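## Task

Every foam block sits above a lot number printed on the shelf lip beneath it. Any foam block whose lot number is shared with at least one other label in the storeroom must end up on the desk, entirely supported with nothing drooping over the desk's edge. All remaining foam blocks stay on the shelves they started on. The robot must not topple or finish leaning, or the task fails.

## Robot and tools

ROBOT. A TidyBot++: a wheeled base 0.54 m long, 0.50 m wide and 0.38 m tall on four driven casters, carrying one seven-joint arm that ends in a two-finger gripper. There is only one arm, so every arm argument is a single set of values. The shoulder sits 0.12 m ahead of the base centre and 0.68 m up. Cameras: base_camera on the base, and wrist_camera, which looks wherever the hand points. The arm begins folded with the hand aimed downward.

FRAMES. Base frame: origin on the floor below the base centre, x ahead, y to the left, z up, in metres. hand_pose and hand_target are reported in this frame as [x, y, z, qw, qx, qy, qz]; the point is midway between the finger pads, the hand's own z axis runs out along the fingers, and the fingers close along its y axis. The odometry frame is the base frame as it was when the scene began. base_odometry only counts wheel rotation, so slipping looks like travel; its heading is in radians, left positive, from -3.142 to 3.142. base_tilt is in degrees, positive when leaning forward or right.

move. One action per call, made of any of base, joints, target, plus optional speeds; all given parts start at once.
- base: an object of relative offsets measured from where the base is when the command starts, along its axes at that moment. translate_m: metres, forward positive, -2 to 2. strafe_m: metres, left positive, -2 to 2. rotate_rad: radians, counter-clockwise from above positive, -6.3 to 6.3.
- joints: absolute angle targets, by name, in radians. joint_1_rad any angle (spins the arm about vertical; positive is clockwise from above, the reverse of rotate_rad). joint_2_rad -2.249 to 2.249 (shoulder, 0 = upper arm vertical). joint_3_rad any angle. joint_4_rad -2.579 to 2.579 (elbow, 0 = straight). joint_5_rad any angle. joint_6_rad -2.099 to 2.099 (wrist). joint_7_rad any angle (rolls the hand; pointing down, positive is counter-clockwise from above). gripper_pos 0 (open) to 1 (closed), finger gap roughly 85 x (1 - gripper_pos) mm. Any-angle joints go the short way, so send steps under half a turn.
- target: one list of seven numbers, an absolute hand pose in the base frame: x, y, z in metres, then quaternion qw, qx, qy, qz. With target, joints may only carry gripper_pos.
- speeds: caps for this action only. translate_m and strafe_m 0.05 to 0.5 m/s, rotate_rad 0.1 to 1.57 rad/s. If translate and strafe are combined, cap only one of them.
- cameras: list of base_camera, wrist_camera or all; omitted means all, [] means none.
- blocking: true or omitted waits until everything is at rest; false returns after about 0.5 s while motion continues.

wait(seconds 0 to 10, cameras) lets time pass and returns the state. stop(cameras) brakes all running motions. zoom_image(camera, region [x0, y0, x1, y1] in image pixels, top-left origin, at most 504 x 504) enlarges part of that camera's latest image; useful for reading lot labels. read_manual gives only licence texts. finished_scene(scene = this scene's number) ends the scene permanently; the goal must hold with the robot left alone.

RESULTS. The move line reads done or the worst status. base_status, joint_status and hand_status show done, moving, off_target, stopped, contact_stop, time_out, not_followed, torque_fault or limit_stop_at_motor_heat. hand_status is done within 10 mm and 2 degrees; off_target within a few cm is normal. Correct by adding (wanted position minus hand_pose) to the last target's x, y, z. joint_positions, motor_effort (percent of maximum, peak in brackets), Motor temperatures and on_its_own follow; pictures lists the images in order. "joint command not followed" or "pose unreachable" mean a safety check held back the arm; "ARM HIT" means the arm struck itself or the base. A refused call, or an unrequested stop (contact_stop, time_out, torque fault), cancels the rest of that reply's move, wait and finished_scene calls. An unknown key makes a call invalid; out-of-range values are refused.

PRACTICAL NOTES. Targets low and close in front of the base, or far from the current pose, may drive the arm into the base; no check prevents that. An unreachable pose makes the arm wander for up to 10 s and end in time_out. A downward hand reaches at most about 0.94 m high, only near the base. Held objects make the arm sag; to hold still, resend hand_target as the target, never hand_pose, and do not command a loaded joint to its current reading. A gripper closed to 1 keeps squeezing; off_target shows something between the fingers. Closed fingertips stick about 20 mm beyond the hand point. When a held item lands on a surface, hand_pose stops descending though commands keep going lower.

AVOID. Dropping items, releasing them while moving, slamming, hard impacts, strong pushes, twisting or over-pulling the gripper, and gripping hard something still resting on a surface. Do not drive or turn the base while the arm is caught on something high, swing an outstretched arm sideways, or reach far over furniture from close by: the robot can tip; backing away or retracting the arm rights a slight lean. Torque faults freeze the arm for 10 s. Heavy holding or pushing heats motors: MOTOR HOT appears at 60 °C, and at 75 °C the arm goes limp for 30 to 60 s; resend targets once it recovers. Brief external tugs on held items or loose objects can occur.

Each tool is called after ">>>" by a JSON object that holds its "method" and its "body", one argument or row to a line.

## Session

>>> {"method": "move", "body": {

}}

Scene clock: 0.00 s.
Motor temperatures (°C): [38 35 30 37 40 37 42]
base_odometry: x=+0.000 y=+0.000 heading=+0.000
base_tilt: forward=-0.4 right=+0.6
base_status: not commanded
joint_positions: joint_1_rad=-0.038 joint_2_rad=-0.374 joint_3_rad=+3.113 joint_4_rad=-2.523 joint_5_rad=-0.004 joint_6_rad=-0.911 joint_7_rad=+1.592 gripper_pos=+0.000
joint_status: not commanded
motor_effort: joint_1_rad=-1 joint_2_rad=-1 joint_3_rad=+1 joint_4_rad=+15 joint_5_rad=+1 joint_6_rad=+1 joint_7_rad=+0
hand_pose: x=+0.2532 y=+0.0103 z=+0.5912 quat_wxyz=(+0.003, +0.998, +0.042, +0.041) (m; base frame)
hand_target: x=+0.2524 y=+0.0102 z=+0.5907 quat_wxyz=(+0.003, +0.998, +0.042, +0.040) (m; base frame)
hand_status: not commanded
pictures: base_camera, wrist_camera
Images, in order (width x height): base_camera 644x364, wrist_camera 644x476.

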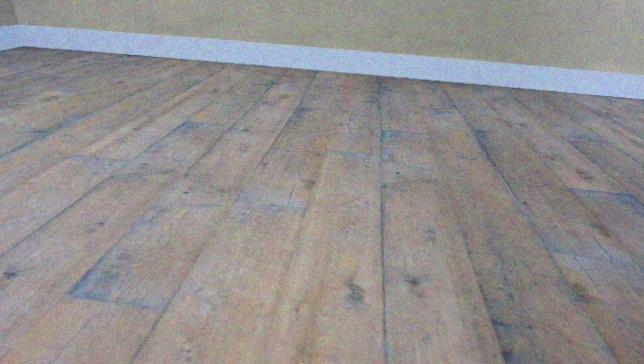

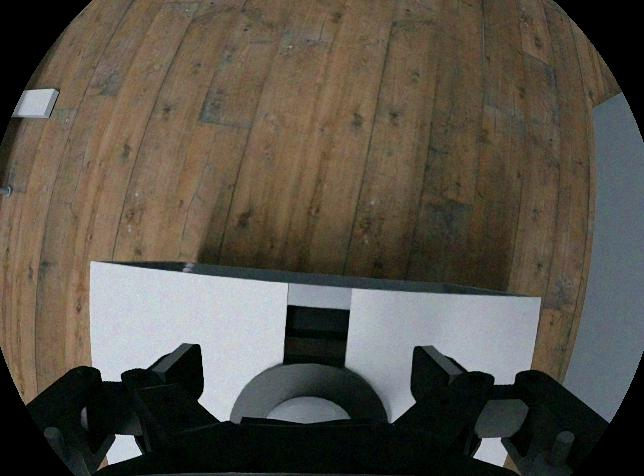

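>>> {"method": "move", "body": {
  "joints": {"joint_1_rad": 0.0, "joint_2_rad": -1.0, "joint_3_rad": 3.1416, "joint_4_rad": -2.5, "joint_5_rad": 0.0, "joint_6_rad": -0.2, "joint_7_rad": 1.571}
}}

Scene clock: 3.23 s.
Motor temperatures (°C): [38 35 30 37 40 37 42]
move: done
base_odometry: x=+0.000 y=+0.000 heading=+0.000
base_tilt: forward=-0.3 right=+0.6
base_status: not commanded
joint_positions: joint_1_rad=-0.020 joint_2_rad=-0.983 joint_3_rad=+3.125 joint_4_rad=-2.514 joint_5_rad=-0.004 joint_6_rad=-0.258 joint_7_rad=+1.592 gripper_pos=+0.000
joint_status: all done
motor_effort: joint_1_rad=-1(2) joint_2_rad=+9(10) joint_3_rad=+1(2) joint_4_rad=+22(23) joint_5_rad=+1(2) joint_6_rad=+8(9) joint_7_rad=+0(1)
hand_pose: x=+0.3866 y=+0.0119 z=+0.8600 quat_wxyz=(+0.001, +0.780, +0.022, +0.626) (m; base frame)
hand_target: x=+0.3872 y=+0.0013 z=+0.8913 quat_wxyz=(+0.000, +0.751, +0.000, +0.660) (m; base frame)
hand_status: not commanded
pictures: base_camera, wrist_camera
Images, in order (width x height): base_camera 644x364, wrist_camera 644x476.

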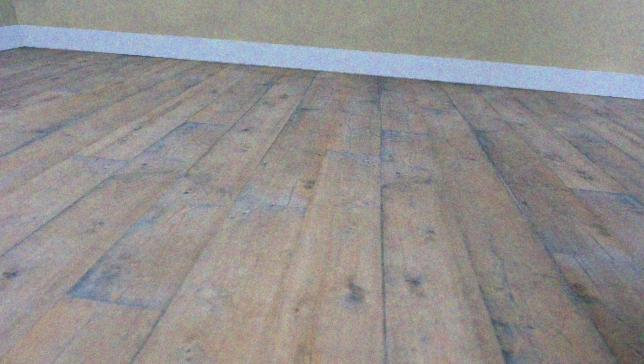

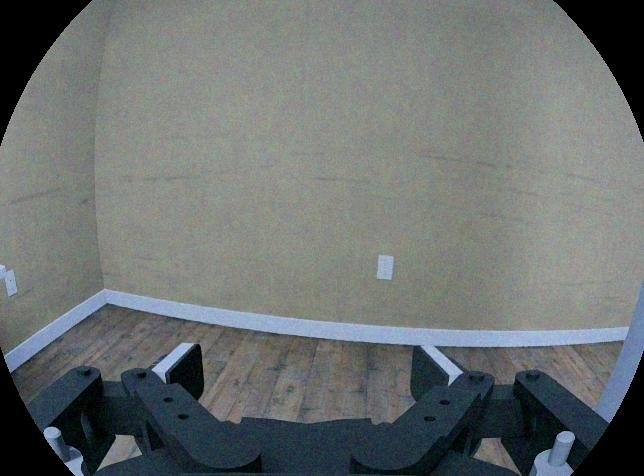

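>>> {"method": "move", "body": {
  "base": {"rotate_rad": -1.3}
}}

Scene clock: 5.70 s.
Motor temperatures (°C): [38 35 30 37 40 37 42]
move: done
base_odometry: x=+0.000 y=+0.000 heading=-1.299
base_tilt: forward=-0.4 right=+0.6
base_status: done
joint_positions: joint_1_rad=-0.013 joint_2_rad=-0.983 joint_3_rad=+3.130 joint_4_rad=-2.514 joint_5_rad=-0.004 joint_6_rad=-0.255 joint_7_rad=+1.592 gripper_pos=+0.000
joint_status: not commanded
motor_effort: joint_1_rad=+0(1) joint_2_rad=+9(10) joint_3_rad=+1(2) joint_4_rad=+23(23) joint_5_rad=+1(1) joint_6_rad=+8(9) joint_7_rad=+0(1)
hand_pose: x=+0.3870 y=+0.0087 z=+0.8612 quat_wxyz=(+0.002, +0.779, +0.017, +0.627) (m; base frame)
hand_target: x=+0.3872 y=+0.0013 z=+0.8913 quat_wxyz=(+0.000, +0.751, +0.000, +0.660) (m; base frame)
hand_status: not commanded
pictures: base_camera, wrist_camera
Images, in order (width x height): base_camera 644x364, wrist_camera 644x476.

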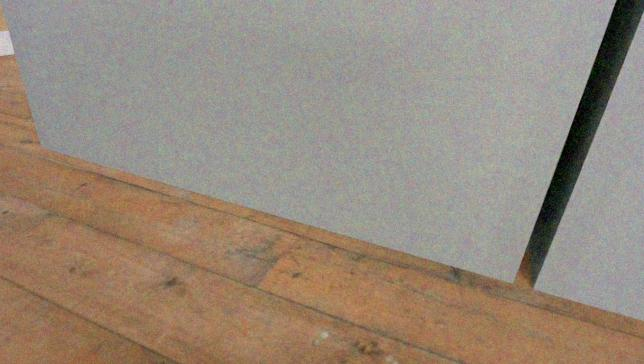

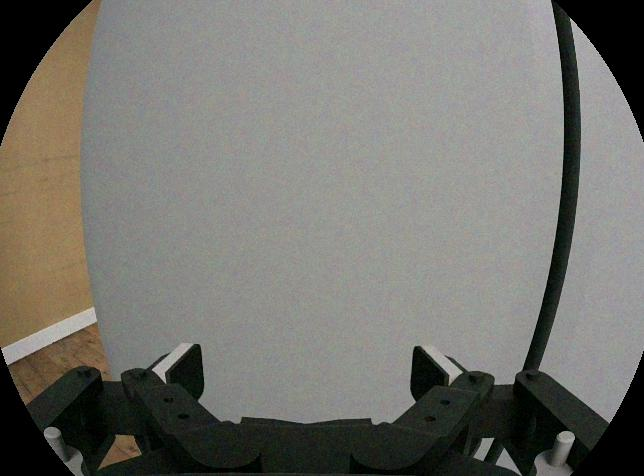

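>>> {"method": "move", "body": {
  "base": {"rotate_rad": -1.2}
}}

>>> {"method": "move", "body": {
  "base": {"rotate_rad": -1.2}
}}

>>> {"method": "move", "body": {
  "base": {"rotate_rad": -1.2}
}}

Scene clock: 7.90 s.
Motor temperatures (°C): [38 35 30 37 40 37 42]
move: done
base_odometry: x=+0.000 y=+0.000 heading=-2.498
base_tilt: forward=-0.4 right=+0.6
base_status: done
joint_positions: joint_1_rad=-0.012 joint_2_rad=-0.983 joint_3_rad=+3.131 joint_4_rad=-2.514 joint_5_rad=-0.004 joint_6_rad=-0.255 joint_7_rad=+1.592 gripper_pos=+0.000
joint_status: not commanded
motor_effort: joint_1_rad=-1(1) joint_2_rad=+9(9) joint_3_rad=+1(2) joint_4_rad=+22(23) joint_5_rad=+1(1) joint_6_rad=+9(9) joint_7_rad=+0(1)
hand_pose: x=+0.3870 y=+0.0082 z=+0.8612 quat_wxyz=(+0.003, +0.779, +0.017, +0.627) (m; base frame)
hand_target: x=+0.3872 y=+0.0013 z=+0.8913 quat_wxyz=(+0.000, +0.751, +0.000, +0.660) (m; base frame)
hand_status: not commanded
pictures: base_camera, wrist_camera
Images, in order (width x height): base_camera 644x364, wrist_camera 644x476.

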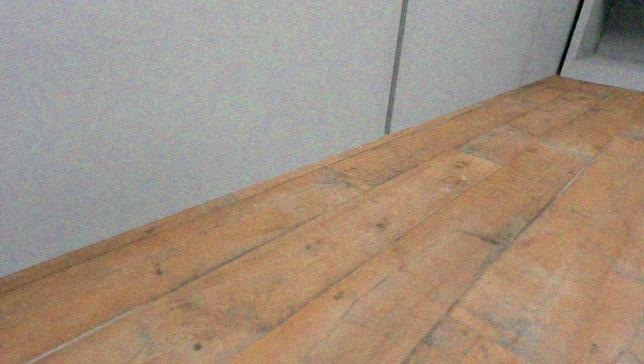

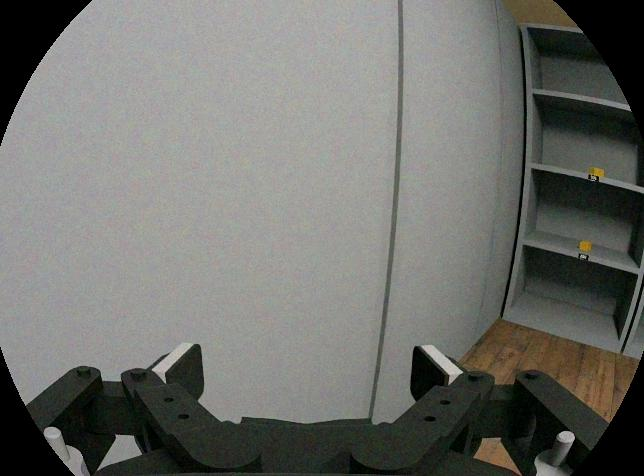

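Scene clock: 9.93 s.
Motor temperatures (°C): [38 35 30 37 40 37 42]
move: done
base_odometry: x=+0.000 y=+0.000 heading=+2.586
base_tilt: forward=-0.4 right=+0.6
base_status: done
joint_positions: joint_1_rad=-0.012 joint_2_rad=-0.983 joint_3_rad=+3.131 joint_4_rad=-2.514 joint_5_rad=-0.004 joint_6_rad=-0.255 joint_7_rad=+1.592 gripper_pos=+0.000
joint_status: not commanded
motor_effort: joint_1_rad=+0(1) joint_2_rad=+9(9) joint_3_rad=+1(2) joint_4_rad=+23(23) joint_5_rad=+1(1) joint_6_rad=+9(9) joint_7_rad=+0(1)
hand_pose: x=+0.3870 y=+0.0080 z=+0.8613 quat_wxyz=(+0.003, +0.779, +0.016, +0.627) (m; base frame)
hand_target: x=+0.3872 y=+0.0013 z=+0.8913 quat_wxyz=(+0.000, +0.751, +0.000, +0.660) (m; base frame)
hand_status: not commanded
pictures: base_camera, wrist_camera
Images, in order (width x height): base_camera 644x364, wrist_camera 644x476.

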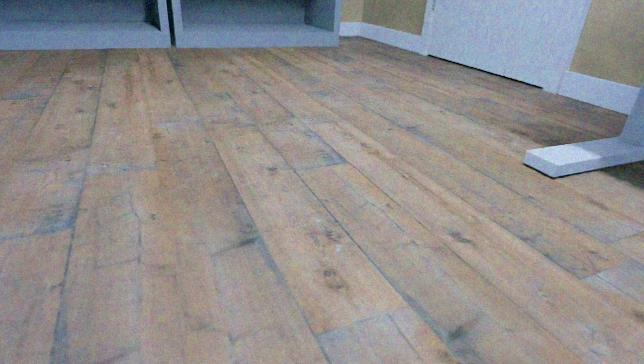

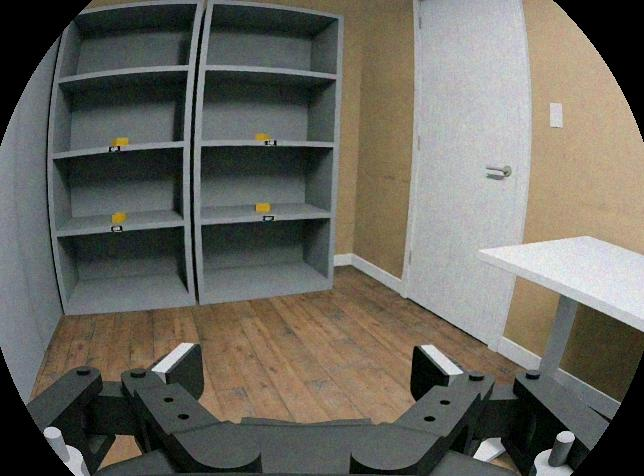

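Scene clock: 11.97 s.
Motor temperatures (°C): [38 35 30 37 40 37 42]
move: done
base_odometry: x=+0.000 y=+0.000 heading=+1.387
base_tilt: forward=-0.4 right=+0.6
base_status: done
joint_positions: joint_1_rad=-0.011 joint_2_rad=-0.983 joint_3_rad=+3.131 joint_4_rad=-2.514 joint_5_rad=-0.004 joint_6_rad=-0.255 joint_7_rad=+1.592 gripper_pos=+0.000
joint_status: not commanded
motor_effort: joint_1_rad=-1(1) joint_2_rad=+8(9) joint_3_rad=+1(2) joint_4_rad=+22(23) joint_5_rad=+1(1) joint_6_rad=+9(9) joint_7_rad=+0(1)
hand_pose: x=+0.3870 y=+0.0078 z=+0.8614 quat_wxyz=(+0.003, +0.779, +0.016, +0.627) (m; base frame)
hand_target: x=+0.3872 y=+0.0013 z=+0.8913 quat_wxyz=(+0.000, +0.751, +0.000, +0.660) (m; base frame)
hand_status: not commanded
pictures: base_camera, wrist_camera
Images, in order (width x height): base_camera 644x364, wrist_camera 644x476.

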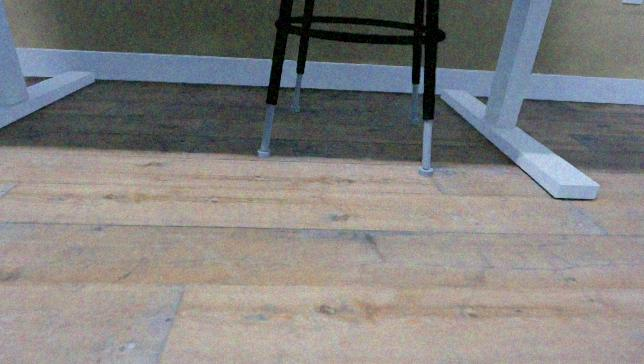

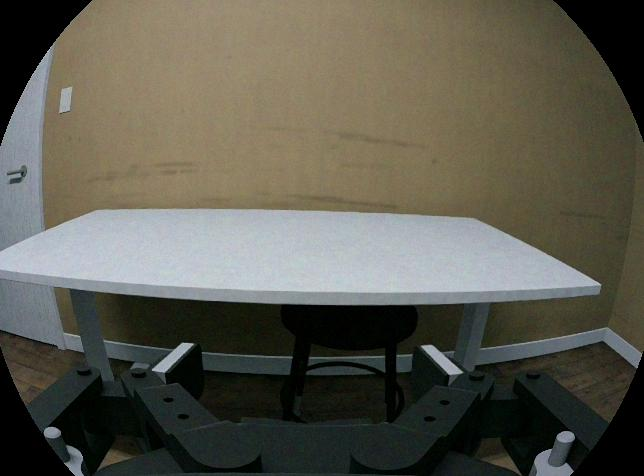

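>>> {"method": "move", "body": {
  "base": {"rotate_rad": -3.137},
  "cameras": ["wrist_camera"]
}}

>>> {"method": "move", "body": {
  "base": {"strafe_m": 1.1}
}}

Scene clock: 16.80 s.
Motor temperatures (°C): [38 35 30 37 40 37 42]
move: done
base_odometry: x=+0.000 y=+0.000 heading=-1.749
base_tilt: forward=-0.4 right=+0.6
base_status: done
joint_positions: joint_1_rad=-0.011 joint_2_rad=-0.983 joint_3_rad=+3.131 joint_4_rad=-2.513 joint_5_rad=-0.004 joint_6_rad=-0.254 joint_7_rad=+1.592 gripper_pos=+0.000
joint_status: not commanded
motor_effort: joint_1_rad=-1(1) joint_2_rad=+9(9) joint_3_rad=+1(2) joint_4_rad=+23(23) joint_5_rad=+1(1) joint_6_rad=+8(9) joint_7_rad=+0(1)
hand_pose: x=+0.3870 y=+0.0078 z=+0.8615 quat_wxyz=(+0.003, +0.779, +0.016, +0.627) (m; base frame)
hand_target: x=+0.3872 y=+0.0013 z=+0.8913 quat_wxyz=(+0.000, +0.751, +0.000, +0.660) (m; base frame)
hand_status: not commanded
pictures: wrist_camera
Images, in order (width x height): wrist_camera 644x476.

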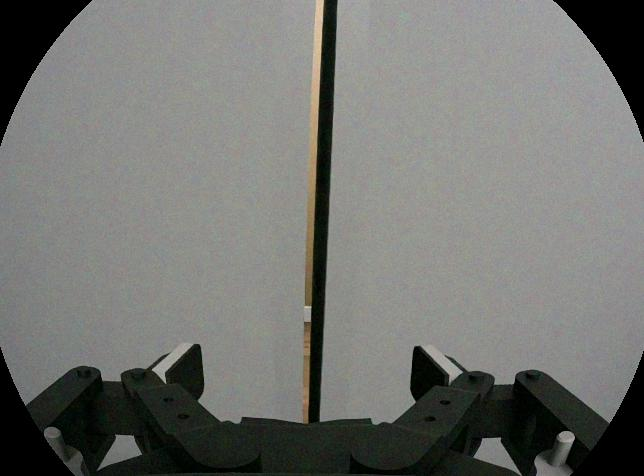

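Scene clock: 20.33 s.
Motor temperatures (°C): [38 35 30 37 40 37 42]
move: done
base_odometry: x=+1.083 y=-0.195 heading=-1.750
base_tilt: forward=-0.4 right=+0.6
base_status: done
joint_positions: joint_1_rad=-0.011 joint_2_rad=-0.983 joint_3_rad=+3.132 joint_4_rad=-2.513 joint_5_rad=-0.004 joint_6_rad=-0.254 joint_7_rad=+1.592 gripper_pos=+0.000
joint_status: not commanded
motor_effort: joint_1_rad=+0(1) joint_2_rad=+9(10) joint_3_rad=+1(2) joint_4_rad=+22(23) joint_5_rad=+1(1) joint_6_rad=+9(9) joint_7_rad=+0(1)
hand_pose: x=+0.3871 y=+0.0074 z=+0.8616 quat_wxyz=(+0.003, +0.779, +0.016, +0.627) (m; base frame)
hand_target: x=+0.3872 y=+0.0013 z=+0.8913 quat_wxyz=(+0.000, +0.751, +0.000, +0.660) (m; base frame)
hand_status: not commanded
pictures: base_camera, wrist_camera
Images, in order (width x height): base_camera 644x364, wrist_camera 644x476.

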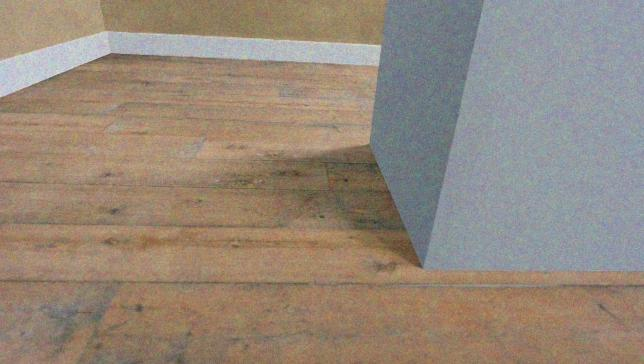

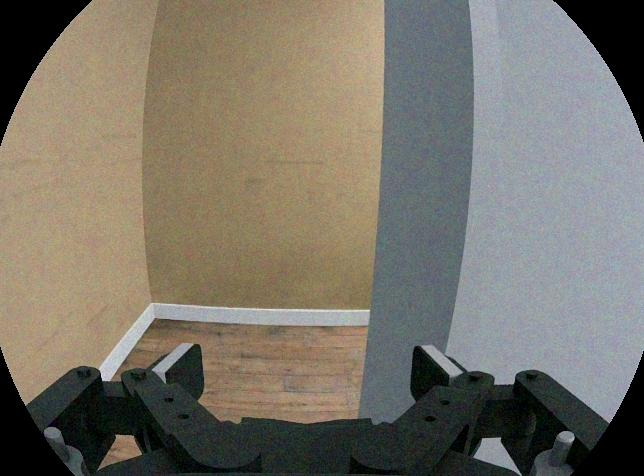

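>>> {"method": "move", "body": {
  "base": {"strafe_m": 0.3},
  "cameras": []
}}

>>> {"method": "move", "body": {
  "base": {"translate_m": 1.2}
}}

Scene clock: 23.27 s.
Motor temperatures (°C): [38 35 30 37 40 37 42]
move: done
base_odometry: x=+1.378 y=-0.249 heading=-1.751
base_tilt: forward=-0.4 right=+0.6
base_status: done
joint_positions: joint_1_rad=-0.011 joint_2_rad=-0.983 joint_3_rad=+3.133 joint_4_rad=-2.513 joint_5_rad=-0.004 joint_6_rad=-0.254 joint_7_rad=+1.592 gripper_pos=+0.000
joint_status: not commanded
motor_effort: joint_1_rad=-1(2) joint_2_rad=+8(9) joint_3_rad=+1(2) joint_4_rad=+22(24) joint_5_rad=+1(1) joint_6_rad=+9(9) joint_7_rad=+0(1)
hand_pose: x=+0.3871 y=+0.0071 z=+0.8616 quat_wxyz=(+0.003, +0.779, +0.015, +0.627) (m; base frame)
hand_target: x=+0.3872 y=+0.0013 z=+0.8913 quat_wxyz=(+0.000, +0.751, +0.000, +0.660) (m; base frame)
hand_status: not commanded
pictures: none
No camera images: "cameras" was empty.

Scene clock: 27.00 s.
Motor temperatures (°C): [38 35 30 37 40 37 42]
move: done
base_odometry: x=+1.163 y=-1.430 heading=-1.750
base_tilt: forward=-0.4 right=+0.6
base_status: done
joint_positions: joint_1_rad=-0.011 joint_2_rad=-0.986 joint_3_rad=+3.133 joint_4_rad=-2.513 joint_5_rad=-0.004 joint_6_rad=-0.254 joint_7_rad=+1.592 gripper_pos=+0.000
joint_status: not commanded
motor_effort: joint_1_rad=+0(1) joint_2_rad=+9(11) joint_3_rad=+1(2) joint_4_rad=+22(23) joint_5_rad=+1(1) joint_6_rad=+9(10) joint_7_rad=+0(1)
hand_pose: x=+0.3865 y=+0.0071 z=+0.8629 quat_wxyz=(+0.003, +0.777, +0.015, +0.629) (m; base frame)
hand_target: x=+0.3872 y=+0.0013 z=+0.8913 quat_wxyz=(+0.000, +0.751, +0.000, +0.660) (m; base frame)
hand_status: not commanded
pictures: base_camera, wrist_camera
Images, in order (width x height): base_camera 644x364, wrist_camera 644x476.

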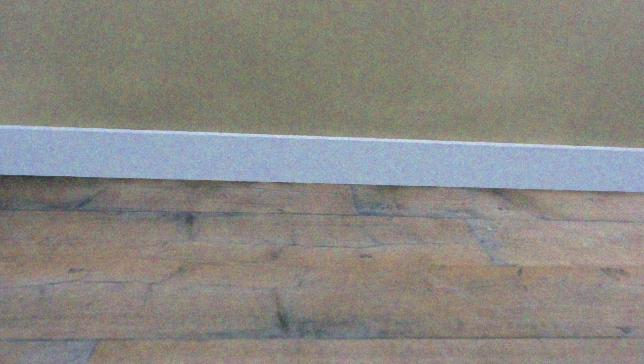

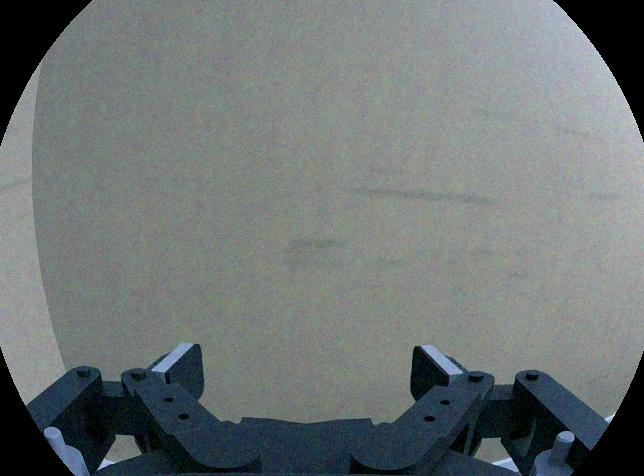

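>>> {"method": "move", "body": {
  "cameras": ["all"]
}}

Scene clock: 28.27 s.
Motor temperatures (°C): [38 35 30 37 40 37 42]
base_odometry: x=+1.163 y=-1.430 heading=-1.750
base_tilt: forward=-0.3 right=+0.6
base_status: done
joint_positions: joint_1_rad=-0.011 joint_2_rad=-0.986 joint_3_rad=+3.133 joint_4_rad=-2.513 joint_5_rad=-0.004 joint_6_rad=-0.254 joint_7_rad=+1.592 gripper_pos=+0.000
joint_status: not commanded
motor_effort: joint_1_rad=-1(1) joint_2_rad=+9(11) joint_3_rad=+1(2) joint_4_rad=+22(23) joint_5_rad=+1(1) joint_6_rad=+8(10) joint_7_rad=+0(1)
hand_pose: x=+0.3865 y=+0.0071 z=+0.8629 quat_wxyz=(+0.003, +0.777, +0.015, +0.629) (m; base frame)
hand_target: x=+0.3872 y=+0.0013 z=+0.8913 quat_wxyz=(+0.000, +0.751, +0.000, +0.660) (m; base frame)
hand_status: not commanded
pictures: base_camera, wrist_camera
Images, in order (width x height): base_camera 644x364, wrist_camera 644x476.

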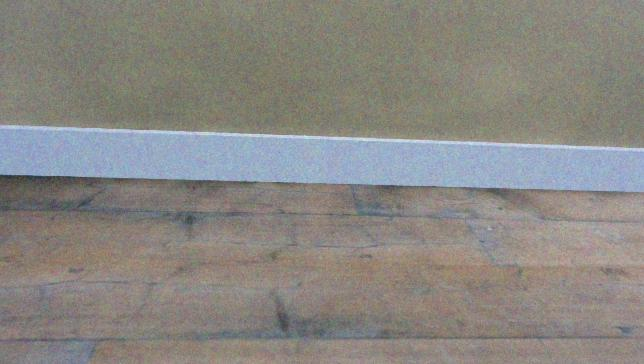

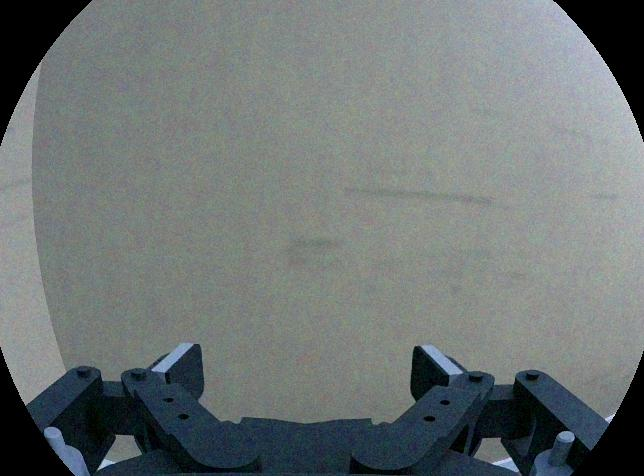

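>>> {"method": "move", "body": {
  "base": {"rotate_rad": -1.57},
  "cameras": ["all"]
}}

Scene clock: 30.87 s.
Motor temperatures (°C): [38 35 30 37 40 37 42]
move: done
base_odometry: x=+1.163 y=-1.430 heading=+2.964
base_tilt: forward=-0.4 right=+0.6
base_status: done
joint_positions: joint_1_rad=-0.010 joint_2_rad=-0.986 joint_3_rad=+3.133 joint_4_rad=-2.513 joint_5_rad=-0.004 joint_6_rad=-0.253 joint_7_rad=+1.592 gripper_pos=+0.000
joint_status: not commanded
motor_effort: joint_1_rad=+0(1) joint_2_rad=+9(9) joint_3_rad=+1(2) joint_4_rad=+23(23) joint_5_rad=+1(1) joint_6_rad=+8(10) joint_7_rad=+0(1)
hand_pose: x=+0.3865 y=+0.0070 z=+0.8630 quat_wxyz=(+0.003, +0.777, +0.015, +0.629) (m; base frame)
hand_target: x=+0.3872 y=+0.0013 z=+0.8913 quat_wxyz=(+0.000, +0.751, +0.000, +0.660) (m; base frame)
hand_status: not commanded
pictures: base_camera, wrist_camera
Images, in order (width x height): base_camera 644x364, wrist_camera 644x476.

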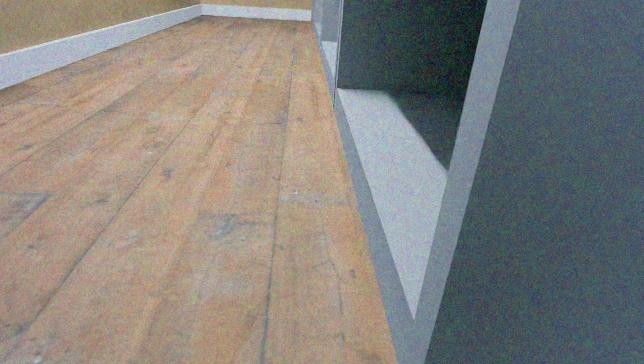

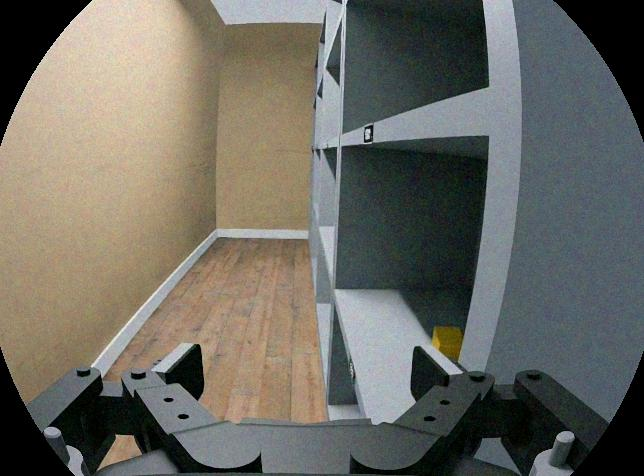

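>>> {"method": "zoom_image", "body": {
  "camera": "wrist_camera",
  "region": [310, 90, 510, 240]
}}

>>> {"method": "zoom_image", "body": {
  "camera": "wrist_camera",
  "region": [310, 280, 510, 430]
}}

Scaled by 2.520.

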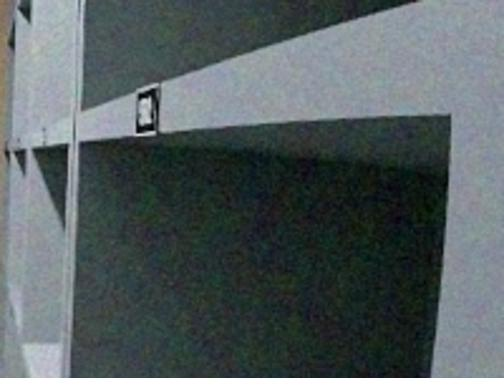

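Scaled by 2.520.

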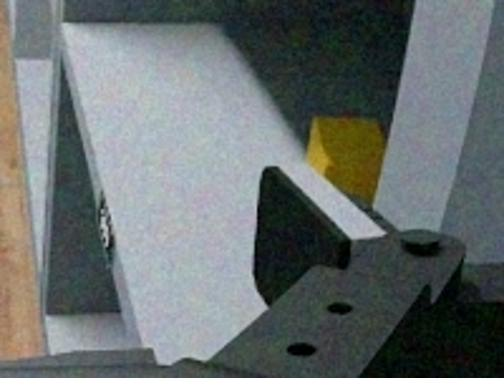

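>>> {"method": "move", "body": {
  "base": {"strafe_m": 0.44},
  "joints": {"joint_1_rad": 1.57, "joint_2_rad": -1.0, "joint_3_rad": 3.1416, "joint_4_rad": -2.5, "joint_5_rad": 0.0, "joint_6_rad": -0.2, "joint_7_rad": 1.571},
  "cameras": ["all"]
}}

>>> {"method": "move", "body": {
  "base": {"translate_m": 0.6},
  "cameras": ["all"]
}}

Scene clock: 36.23 s.
Motor temperatures (°C): [38 35 30 37 40 37 42]
move: done
base_odometry: x=+1.085 y=-1.863 heading=+2.963
base_tilt: forward=-0.4 right=+0.6
base_status: done
joint_positions: joint_1_rad=+1.552 joint_2_rad=-0.987 joint_3_rad=+3.133 joint_4_rad=-2.513 joint_5_rad=-0.004 joint_6_rad=-0.253 joint_7_rad=+1.592 gripper_pos=+0.000
joint_status: all done
motor_effort: joint_1_rad=-1(2) joint_2_rad=+8(11) joint_3_rad=+1(2) joint_4_rad=+23(24) joint_5_rad=+1(2) joint_6_rad=+9(10) joint_7_rad=+0(1)
hand_pose: x=+0.1282 y=-0.2673 z=+0.8633 quat_wxyz=(+0.445, +0.562, -0.536, +0.445) (m; base frame)
hand_target: x=+0.1206 y=-0.2682 z=+0.8913 quat_wxyz=(+0.467, +0.532, -0.531, +0.467) (m; base frame)
hand_status: not commanded
pictures: base_camera, wrist_camera
Images, in order (width x height): base_camera 644x364, wrist_camera 644x476.

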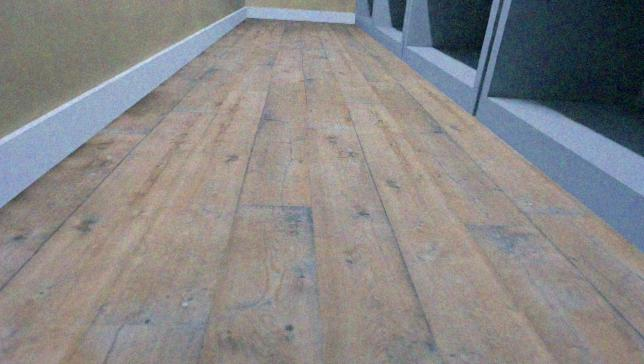

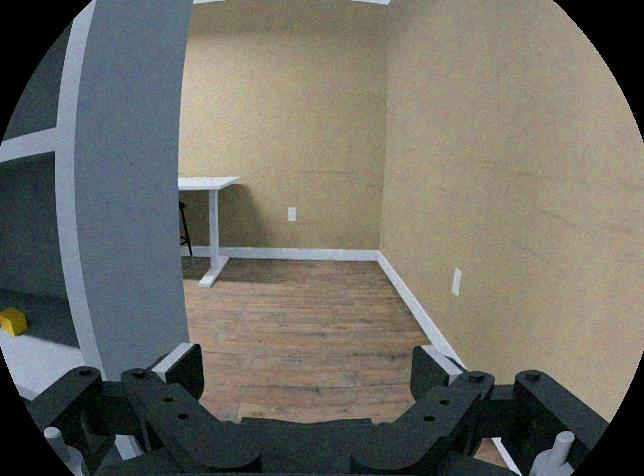

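Scene clock: 38.77 s.
Motor temperatures (°C): [38 35 30 37 40 37 42]
move: done
base_odometry: x=+0.494 y=-1.756 heading=+2.964
base_tilt: forward=-0.3 right=+0.6
base_status: done
joint_positions: joint_1_rad=+1.554 joint_2_rad=-0.987 joint_3_rad=+3.134 joint_4_rad=-2.513 joint_5_rad=-0.004 joint_6_rad=-0.253 joint_7_rad=+1.592 gripper_pos=+0.000
joint_status: not commanded
motor_effort: joint_1_rad=-1(1) joint_2_rad=+9(9) joint_3_rad=+1(2) joint_4_rad=+22(23) joint_5_rad=+1(1) joint_6_rad=+8(9) joint_7_rad=+0(1)
hand_pose: x=+0.1274 y=-0.2673 z=+0.8635 quat_wxyz=(+0.446, +0.561, -0.537, +0.445) (m; base frame)
hand_target: x=+0.1206 y=-0.2682 z=+0.8913 quat_wxyz=(+0.467, +0.532, -0.531, +0.467) (m; base frame)
hand_status: not commanded
pictures: base_camera, wrist_camera
Images, in order (width x height): base_camera 644x364, wrist_camera 644x476.

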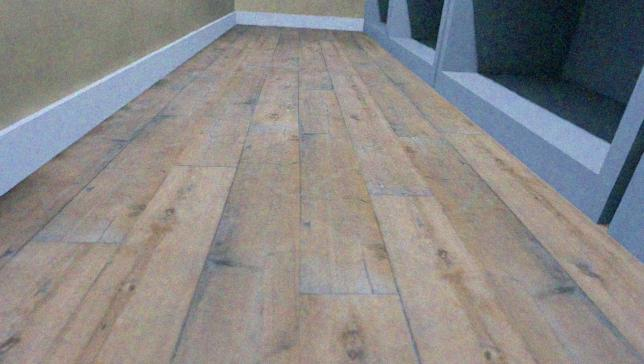

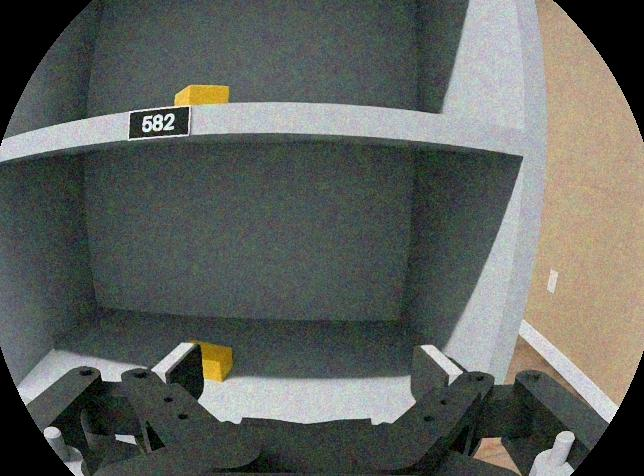

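>>> {"method": "move", "body": {
  "joints": {"joint_6_rad": -0.48},
  "cameras": ["wrist_camera"]
}}

Scene clock: 42.33 s.
Motor temperatures (°C): [38 35 30 37 40 37 42]
move: done
base_odometry: x=+0.494 y=-1.756 heading=+2.964
base_tilt: forward=-0.3 right=+0.6
base_status: not commanded
joint_positions: joint_1_rad=+1.554 joint_2_rad=-0.987 joint_3_rad=+3.134 joint_4_rad=-2.502 joint_5_rad=-0.004 joint_6_rad=-0.468 joint_7_rad=+1.592 gripper_pos=+0.000
joint_status: all done
motor_effort: joint_1_rad=+0(1) joint_2_rad=+9(10) joint_3_rad=+1(1) joint_4_rad=+22(25) joint_5_rad=+1(1) joint_6_rad=+8(10) joint_7_rad=+0(1)
hand_pose: x=+0.1269 y=-0.2478 z=+0.8062 quat_wxyz=(+0.387, +0.604, -0.579, +0.386) (m; base frame)
hand_target: x=+0.1205 y=-0.2451 z=+0.8075 quat_wxyz=(+0.388, +0.591, -0.591, +0.388) (m; base frame)
hand_status: not commanded
pictures: wrist_camera
Images, in order (width x height): wrist_camera 644x476.

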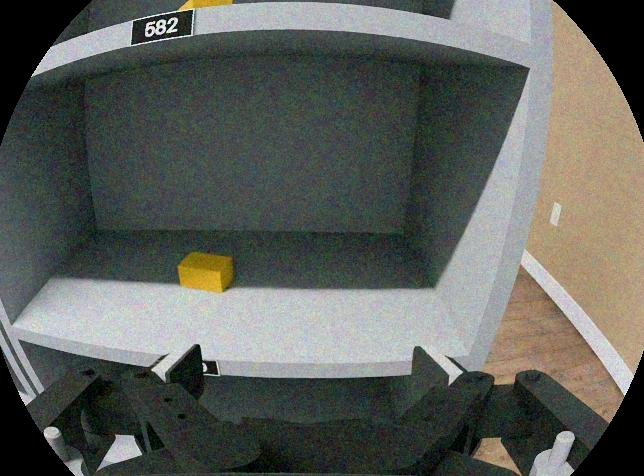

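>>> {"method": "move", "body": {
  "base": {"translate_m": 0.12},
  "cameras": ["wrist_camera"]
}}

>>> {"method": "zoom_image", "body": {
  "camera": "wrist_camera",
  "region": [180, 300, 380, 440]
}}

>>> {"method": "zoom_image", "body": {
  "camera": "wrist_camera",
  "region": [100, 0, 300, 140]
}}

Scene clock: 43.90 s.
Motor temperatures (°C): [38 35 30 37 40 37 42]
move: done
base_odometry: x=+0.376 y=-1.735 heading=+2.964
base_tilt: forward=-0.4 right=+0.6
base_status: done
joint_positions: joint_1_rad=+1.557 joint_2_rad=-0.987 joint_3_rad=+3.134 joint_4_rad=-2.502 joint_5_rad=-0.004 joint_6_rad=-0.468 joint_7_rad=+1.592 gripper_pos=+0.000
joint_status: not commanded
motor_effort: joint_1_rad=+0(1) joint_2_rad=+10(10) joint_3_rad=+1(2) joint_4_rad=+22(23) joint_5_rad=+1(1) joint_6_rad=+8(9) joint_7_rad=-1(1)
hand_pose: x=+0.1262 y=-0.2478 z=+0.8062 quat_wxyz=(+0.388, +0.604, -0.580, +0.386) (m; base frame)
hand_target: x=+0.1205 y=-0.2451 z=+0.8075 quat_wxyz=(+0.388, +0.591, -0.591, +0.388) (m; base frame)
hand_status: not commanded
pictures: wrist_camera
Images, in order (width x height): wrist_camera 644x476.

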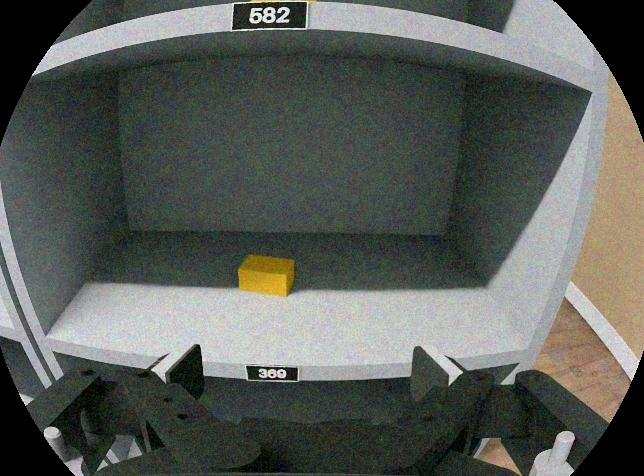

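Scaled by 2.520.

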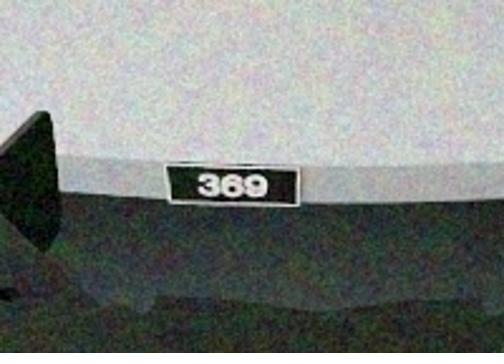

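Scaled by 2.520.

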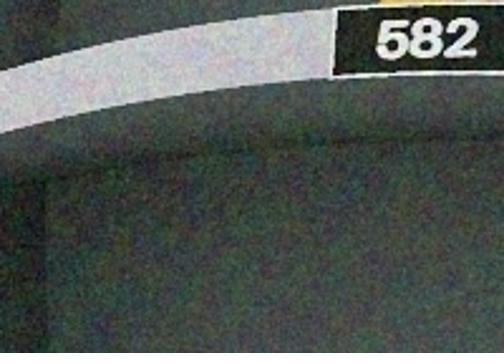

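>>> {"method": "move", "body": {
  "base": {"translate_m": 0.8},
  "cameras": ["all"]
}}

Scene clock: 47.07 s.
Motor temperatures (°C): [38 35 30 37 40 37 42]
move: done
base_odometry: x=-0.411 y=-1.594 heading=+2.964
base_tilt: forward=-0.3 right=+0.6
base_status: done
joint_positions: joint_1_rad=+1.557 joint_2_rad=-0.987 joint_3_rad=+3.134 joint_4_rad=-2.502 joint_5_rad=-0.004 joint_6_rad=-0.468 joint_7_rad=+1.592 gripper_pos=+0.000
joint_status: not commanded
motor_effort: joint_1_rad=+0(1) joint_2_rad=+9(10) joint_3_rad=+1(2) joint_4_rad=+22(23) joint_5_rad=+1(1) joint_6_rad=+8(9) joint_7_rad=+0(1)
hand_pose: x=+0.1262 y=-0.2478 z=+0.8062 quat_wxyz=(+0.388, +0.604, -0.580, +0.386) (m; base frame)
hand_target: x=+0.1205 y=-0.2451 z=+0.8075 quat_wxyz=(+0.388, +0.591, -0.591, +0.388) (m; base frame)
hand_status: not commanded
pictures: base_camera, wrist_camera
Images, in order (width x height): base_camera 644x364, wrist_camera 644x476.

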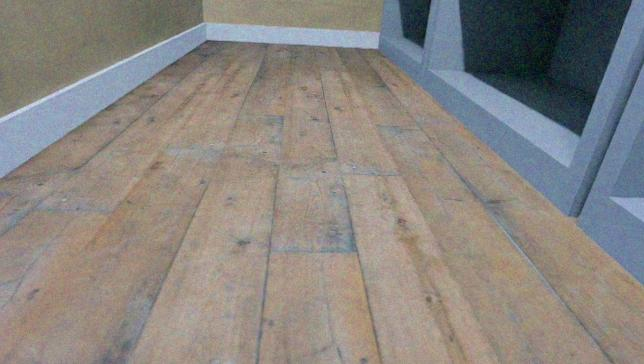

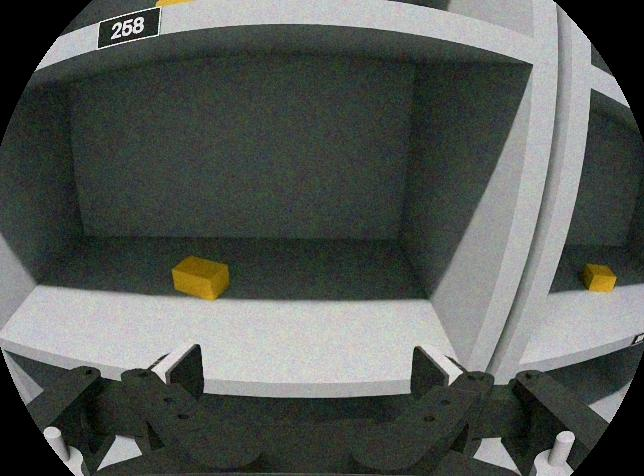

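>>> {"method": "move", "body": {
  "base": {"translate_m": 0.13},
  "cameras": ["wrist_camera"]
}}

>>> {"method": "zoom_image", "body": {
  "camera": "wrist_camera",
  "region": [180, 300, 380, 440]
}}

>>> {"method": "zoom_image", "body": {
  "camera": "wrist_camera",
  "region": [120, 0, 320, 140]
}}

Scene clock: 48.57 s.
Motor temperatures (°C): [38 35 30 37 40 37 42]
move: done
base_odometry: x=-0.539 y=-1.571 heading=+2.964
base_tilt: forward=-0.3 right=+0.6
base_status: done
joint_positions: joint_1_rad=+1.558 joint_2_rad=-0.987 joint_3_rad=+3.134 joint_4_rad=-2.502 joint_5_rad=-0.004 joint_6_rad=-0.468 joint_7_rad=+1.592 gripper_pos=+0.000
joint_status: not commanded
motor_effort: joint_1_rad=+0(1) joint_2_rad=+9(10) joint_3_rad=+1(2) joint_4_rad=+22(23) joint_5_rad=+1(1) joint_6_rad=+8(9) joint_7_rad=+0(1)
hand_pose: x=+0.1258 y=-0.2478 z=+0.8062 quat_wxyz=(+0.388, +0.603, -0.580, +0.386) (m; base frame)
hand_target: x=+0.1205 y=-0.2451 z=+0.8075 quat_wxyz=(+0.388, +0.591, -0.591, +0.388) (m; base frame)
hand_status: not commanded
pictures: wrist_camera
Images, in order (width x height): wrist_camera 644x476.

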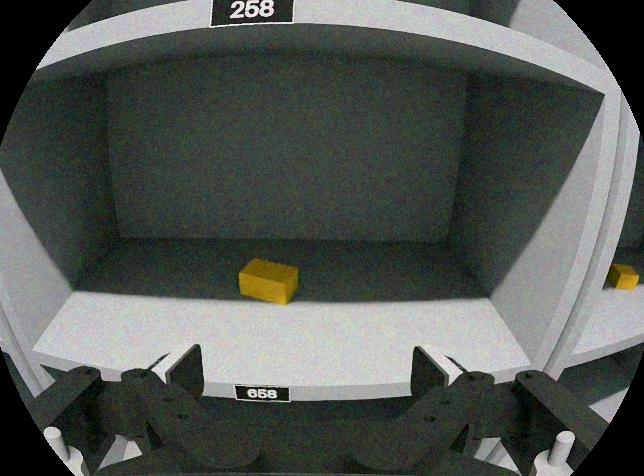

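Scaled by 2.520.

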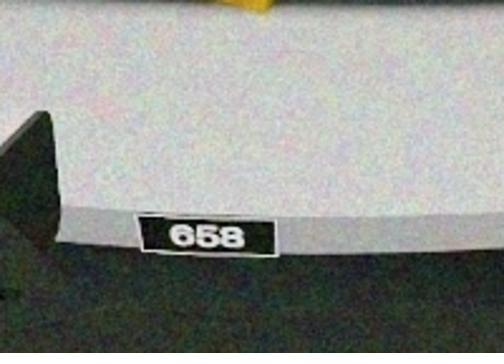

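Scaled by 2.520.

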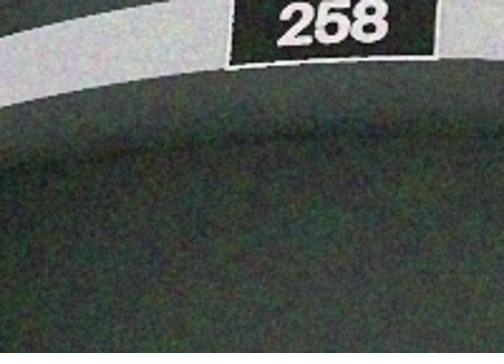

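>>> {"method": "move", "body": {
  "base": {"translate_m": 0.93},
  "cameras": ["all"]
}}

>>> {"method": "zoom_image", "body": {
  "camera": "wrist_camera",
  "region": [180, 300, 380, 440]
}}

>>> {"method": "zoom_image", "body": {
  "camera": "wrist_camera",
  "region": [120, 0, 320, 140]
}}

Scene clock: 52.17 s.
Motor temperatures (°C): [38 35 30 37 40 37 42]
move: done
base_odometry: x=-1.455 y=-1.407 heading=+2.964
base_tilt: forward=-0.3 right=+0.6
base_status: done
joint_positions: joint_1_rad=+1.558 joint_2_rad=-0.987 joint_3_rad=+3.134 joint_4_rad=-2.502 joint_5_rad=-0.004 joint_6_rad=-0.468 joint_7_rad=+1.592 gripper_pos=+0.000
joint_status: not commanded
motor_effort: joint_1_rad=-1(1) joint_2_rad=+9(10) joint_3_rad=+1(2) joint_4_rad=+22(23) joint_5_rad=+1(1) joint_6_rad=+8(9) joint_7_rad=+0(1)
hand_pose: x=+0.1258 y=-0.2478 z=+0.8062 quat_wxyz=(+0.388, +0.603, -0.580, +0.386) (m; base frame)
hand_target: x=+0.1205 y=-0.2451 z=+0.8075 quat_wxyz=(+0.388, +0.591, -0.591, +0.388) (m; base frame)
hand_status: not commanded
pictures: base_camera, wrist_camera
Images, in order (width x height): base_camera 644x364, wrist_camera 644x476.

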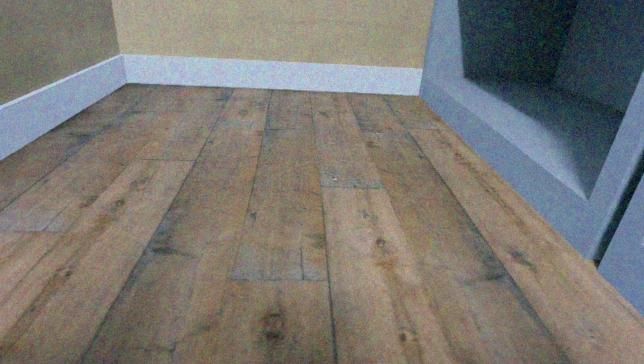

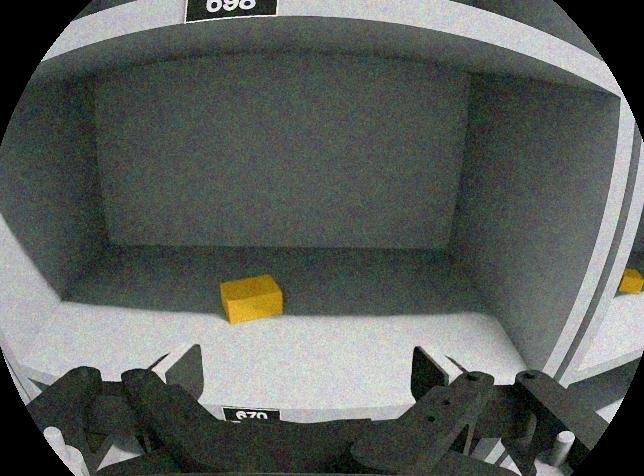

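Scaled by 2.520.

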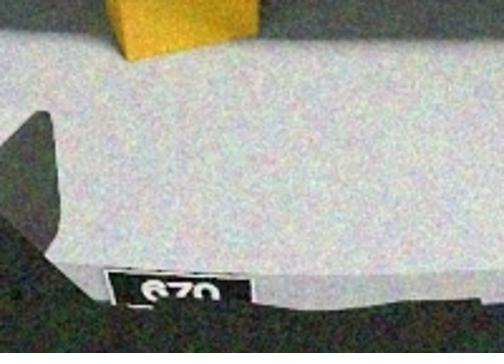

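Scaled by 2.520.

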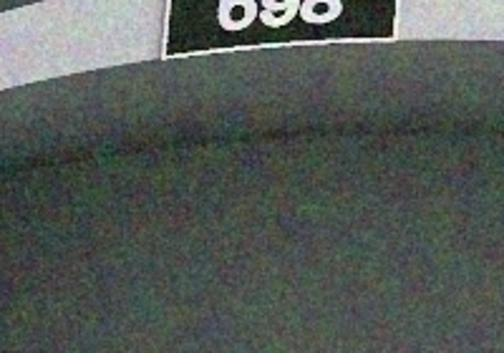

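>>> {"method": "move", "body": {
  "base": {"strafe_m": 0.1, "rotate_rad": 0.045},
  "cameras": ["wrist_camera"]
}}

>>> {"method": "zoom_image", "body": {
  "camera": "wrist_camera",
  "region": [180, 300, 380, 440]
}}

>>> {"method": "zoom_image", "body": {
  "camera": "wrist_camera",
  "region": [120, 0, 320, 140]
}}

Scene clock: 54.10 s.
Motor temperatures (°C): [38 35 30 37 40 37 42]
move: done
base_odometry: x=-1.473 y=-1.506 heading=+3.009
base_tilt: forward=-0.4 right=+0.6
base_status: done
joint_positions: joint_1_rad=+1.559 joint_2_rad=-0.991 joint_3_rad=+3.134 joint_4_rad=-2.502 joint_5_rad=-0.004 joint_6_rad=-0.468 joint_7_rad=+1.592 gripper_pos=+0.000
joint_status: not commanded
motor_effort: joint_1_rad=+0(1) joint_2_rad=+9(11) joint_3_rad=+1(1) joint_4_rad=+22(23) joint_5_rad=+1(1) joint_6_rad=+8(9) joint_7_rad=+0(1)
hand_pose: x=+0.1257 y=-0.2473 z=+0.8072 quat_wxyz=(+0.389, +0.602, -0.580, +0.387) (m; base frame)
hand_target: x=+0.1205 y=-0.2451 z=+0.8075 quat_wxyz=(+0.388, +0.591, -0.591, +0.388) (m; base frame)
hand_status: not commanded
pictures: wrist_camera
Images, in order (width x height): wrist_camera 644x476.

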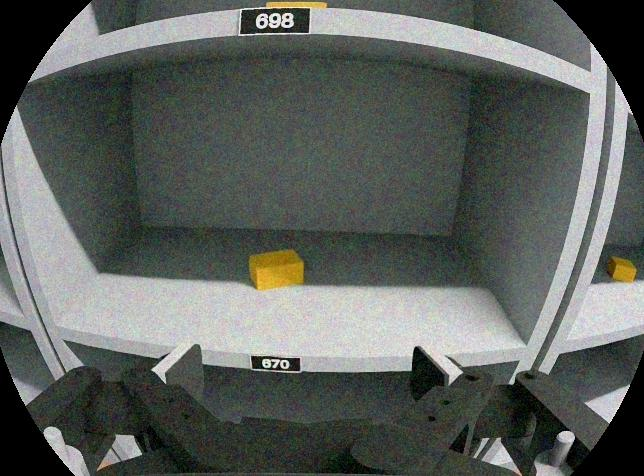

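Scaled by 2.520.

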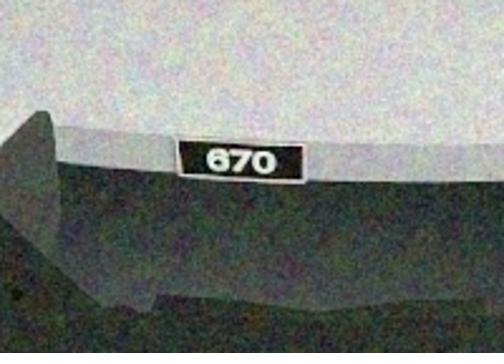

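Scaled by 2.520.

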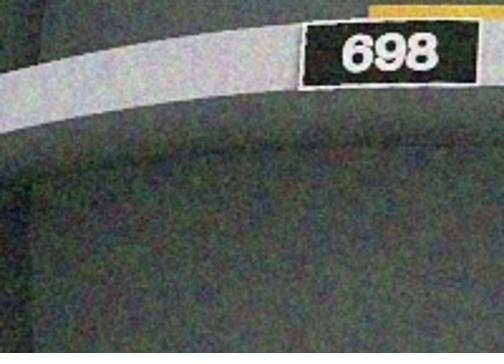

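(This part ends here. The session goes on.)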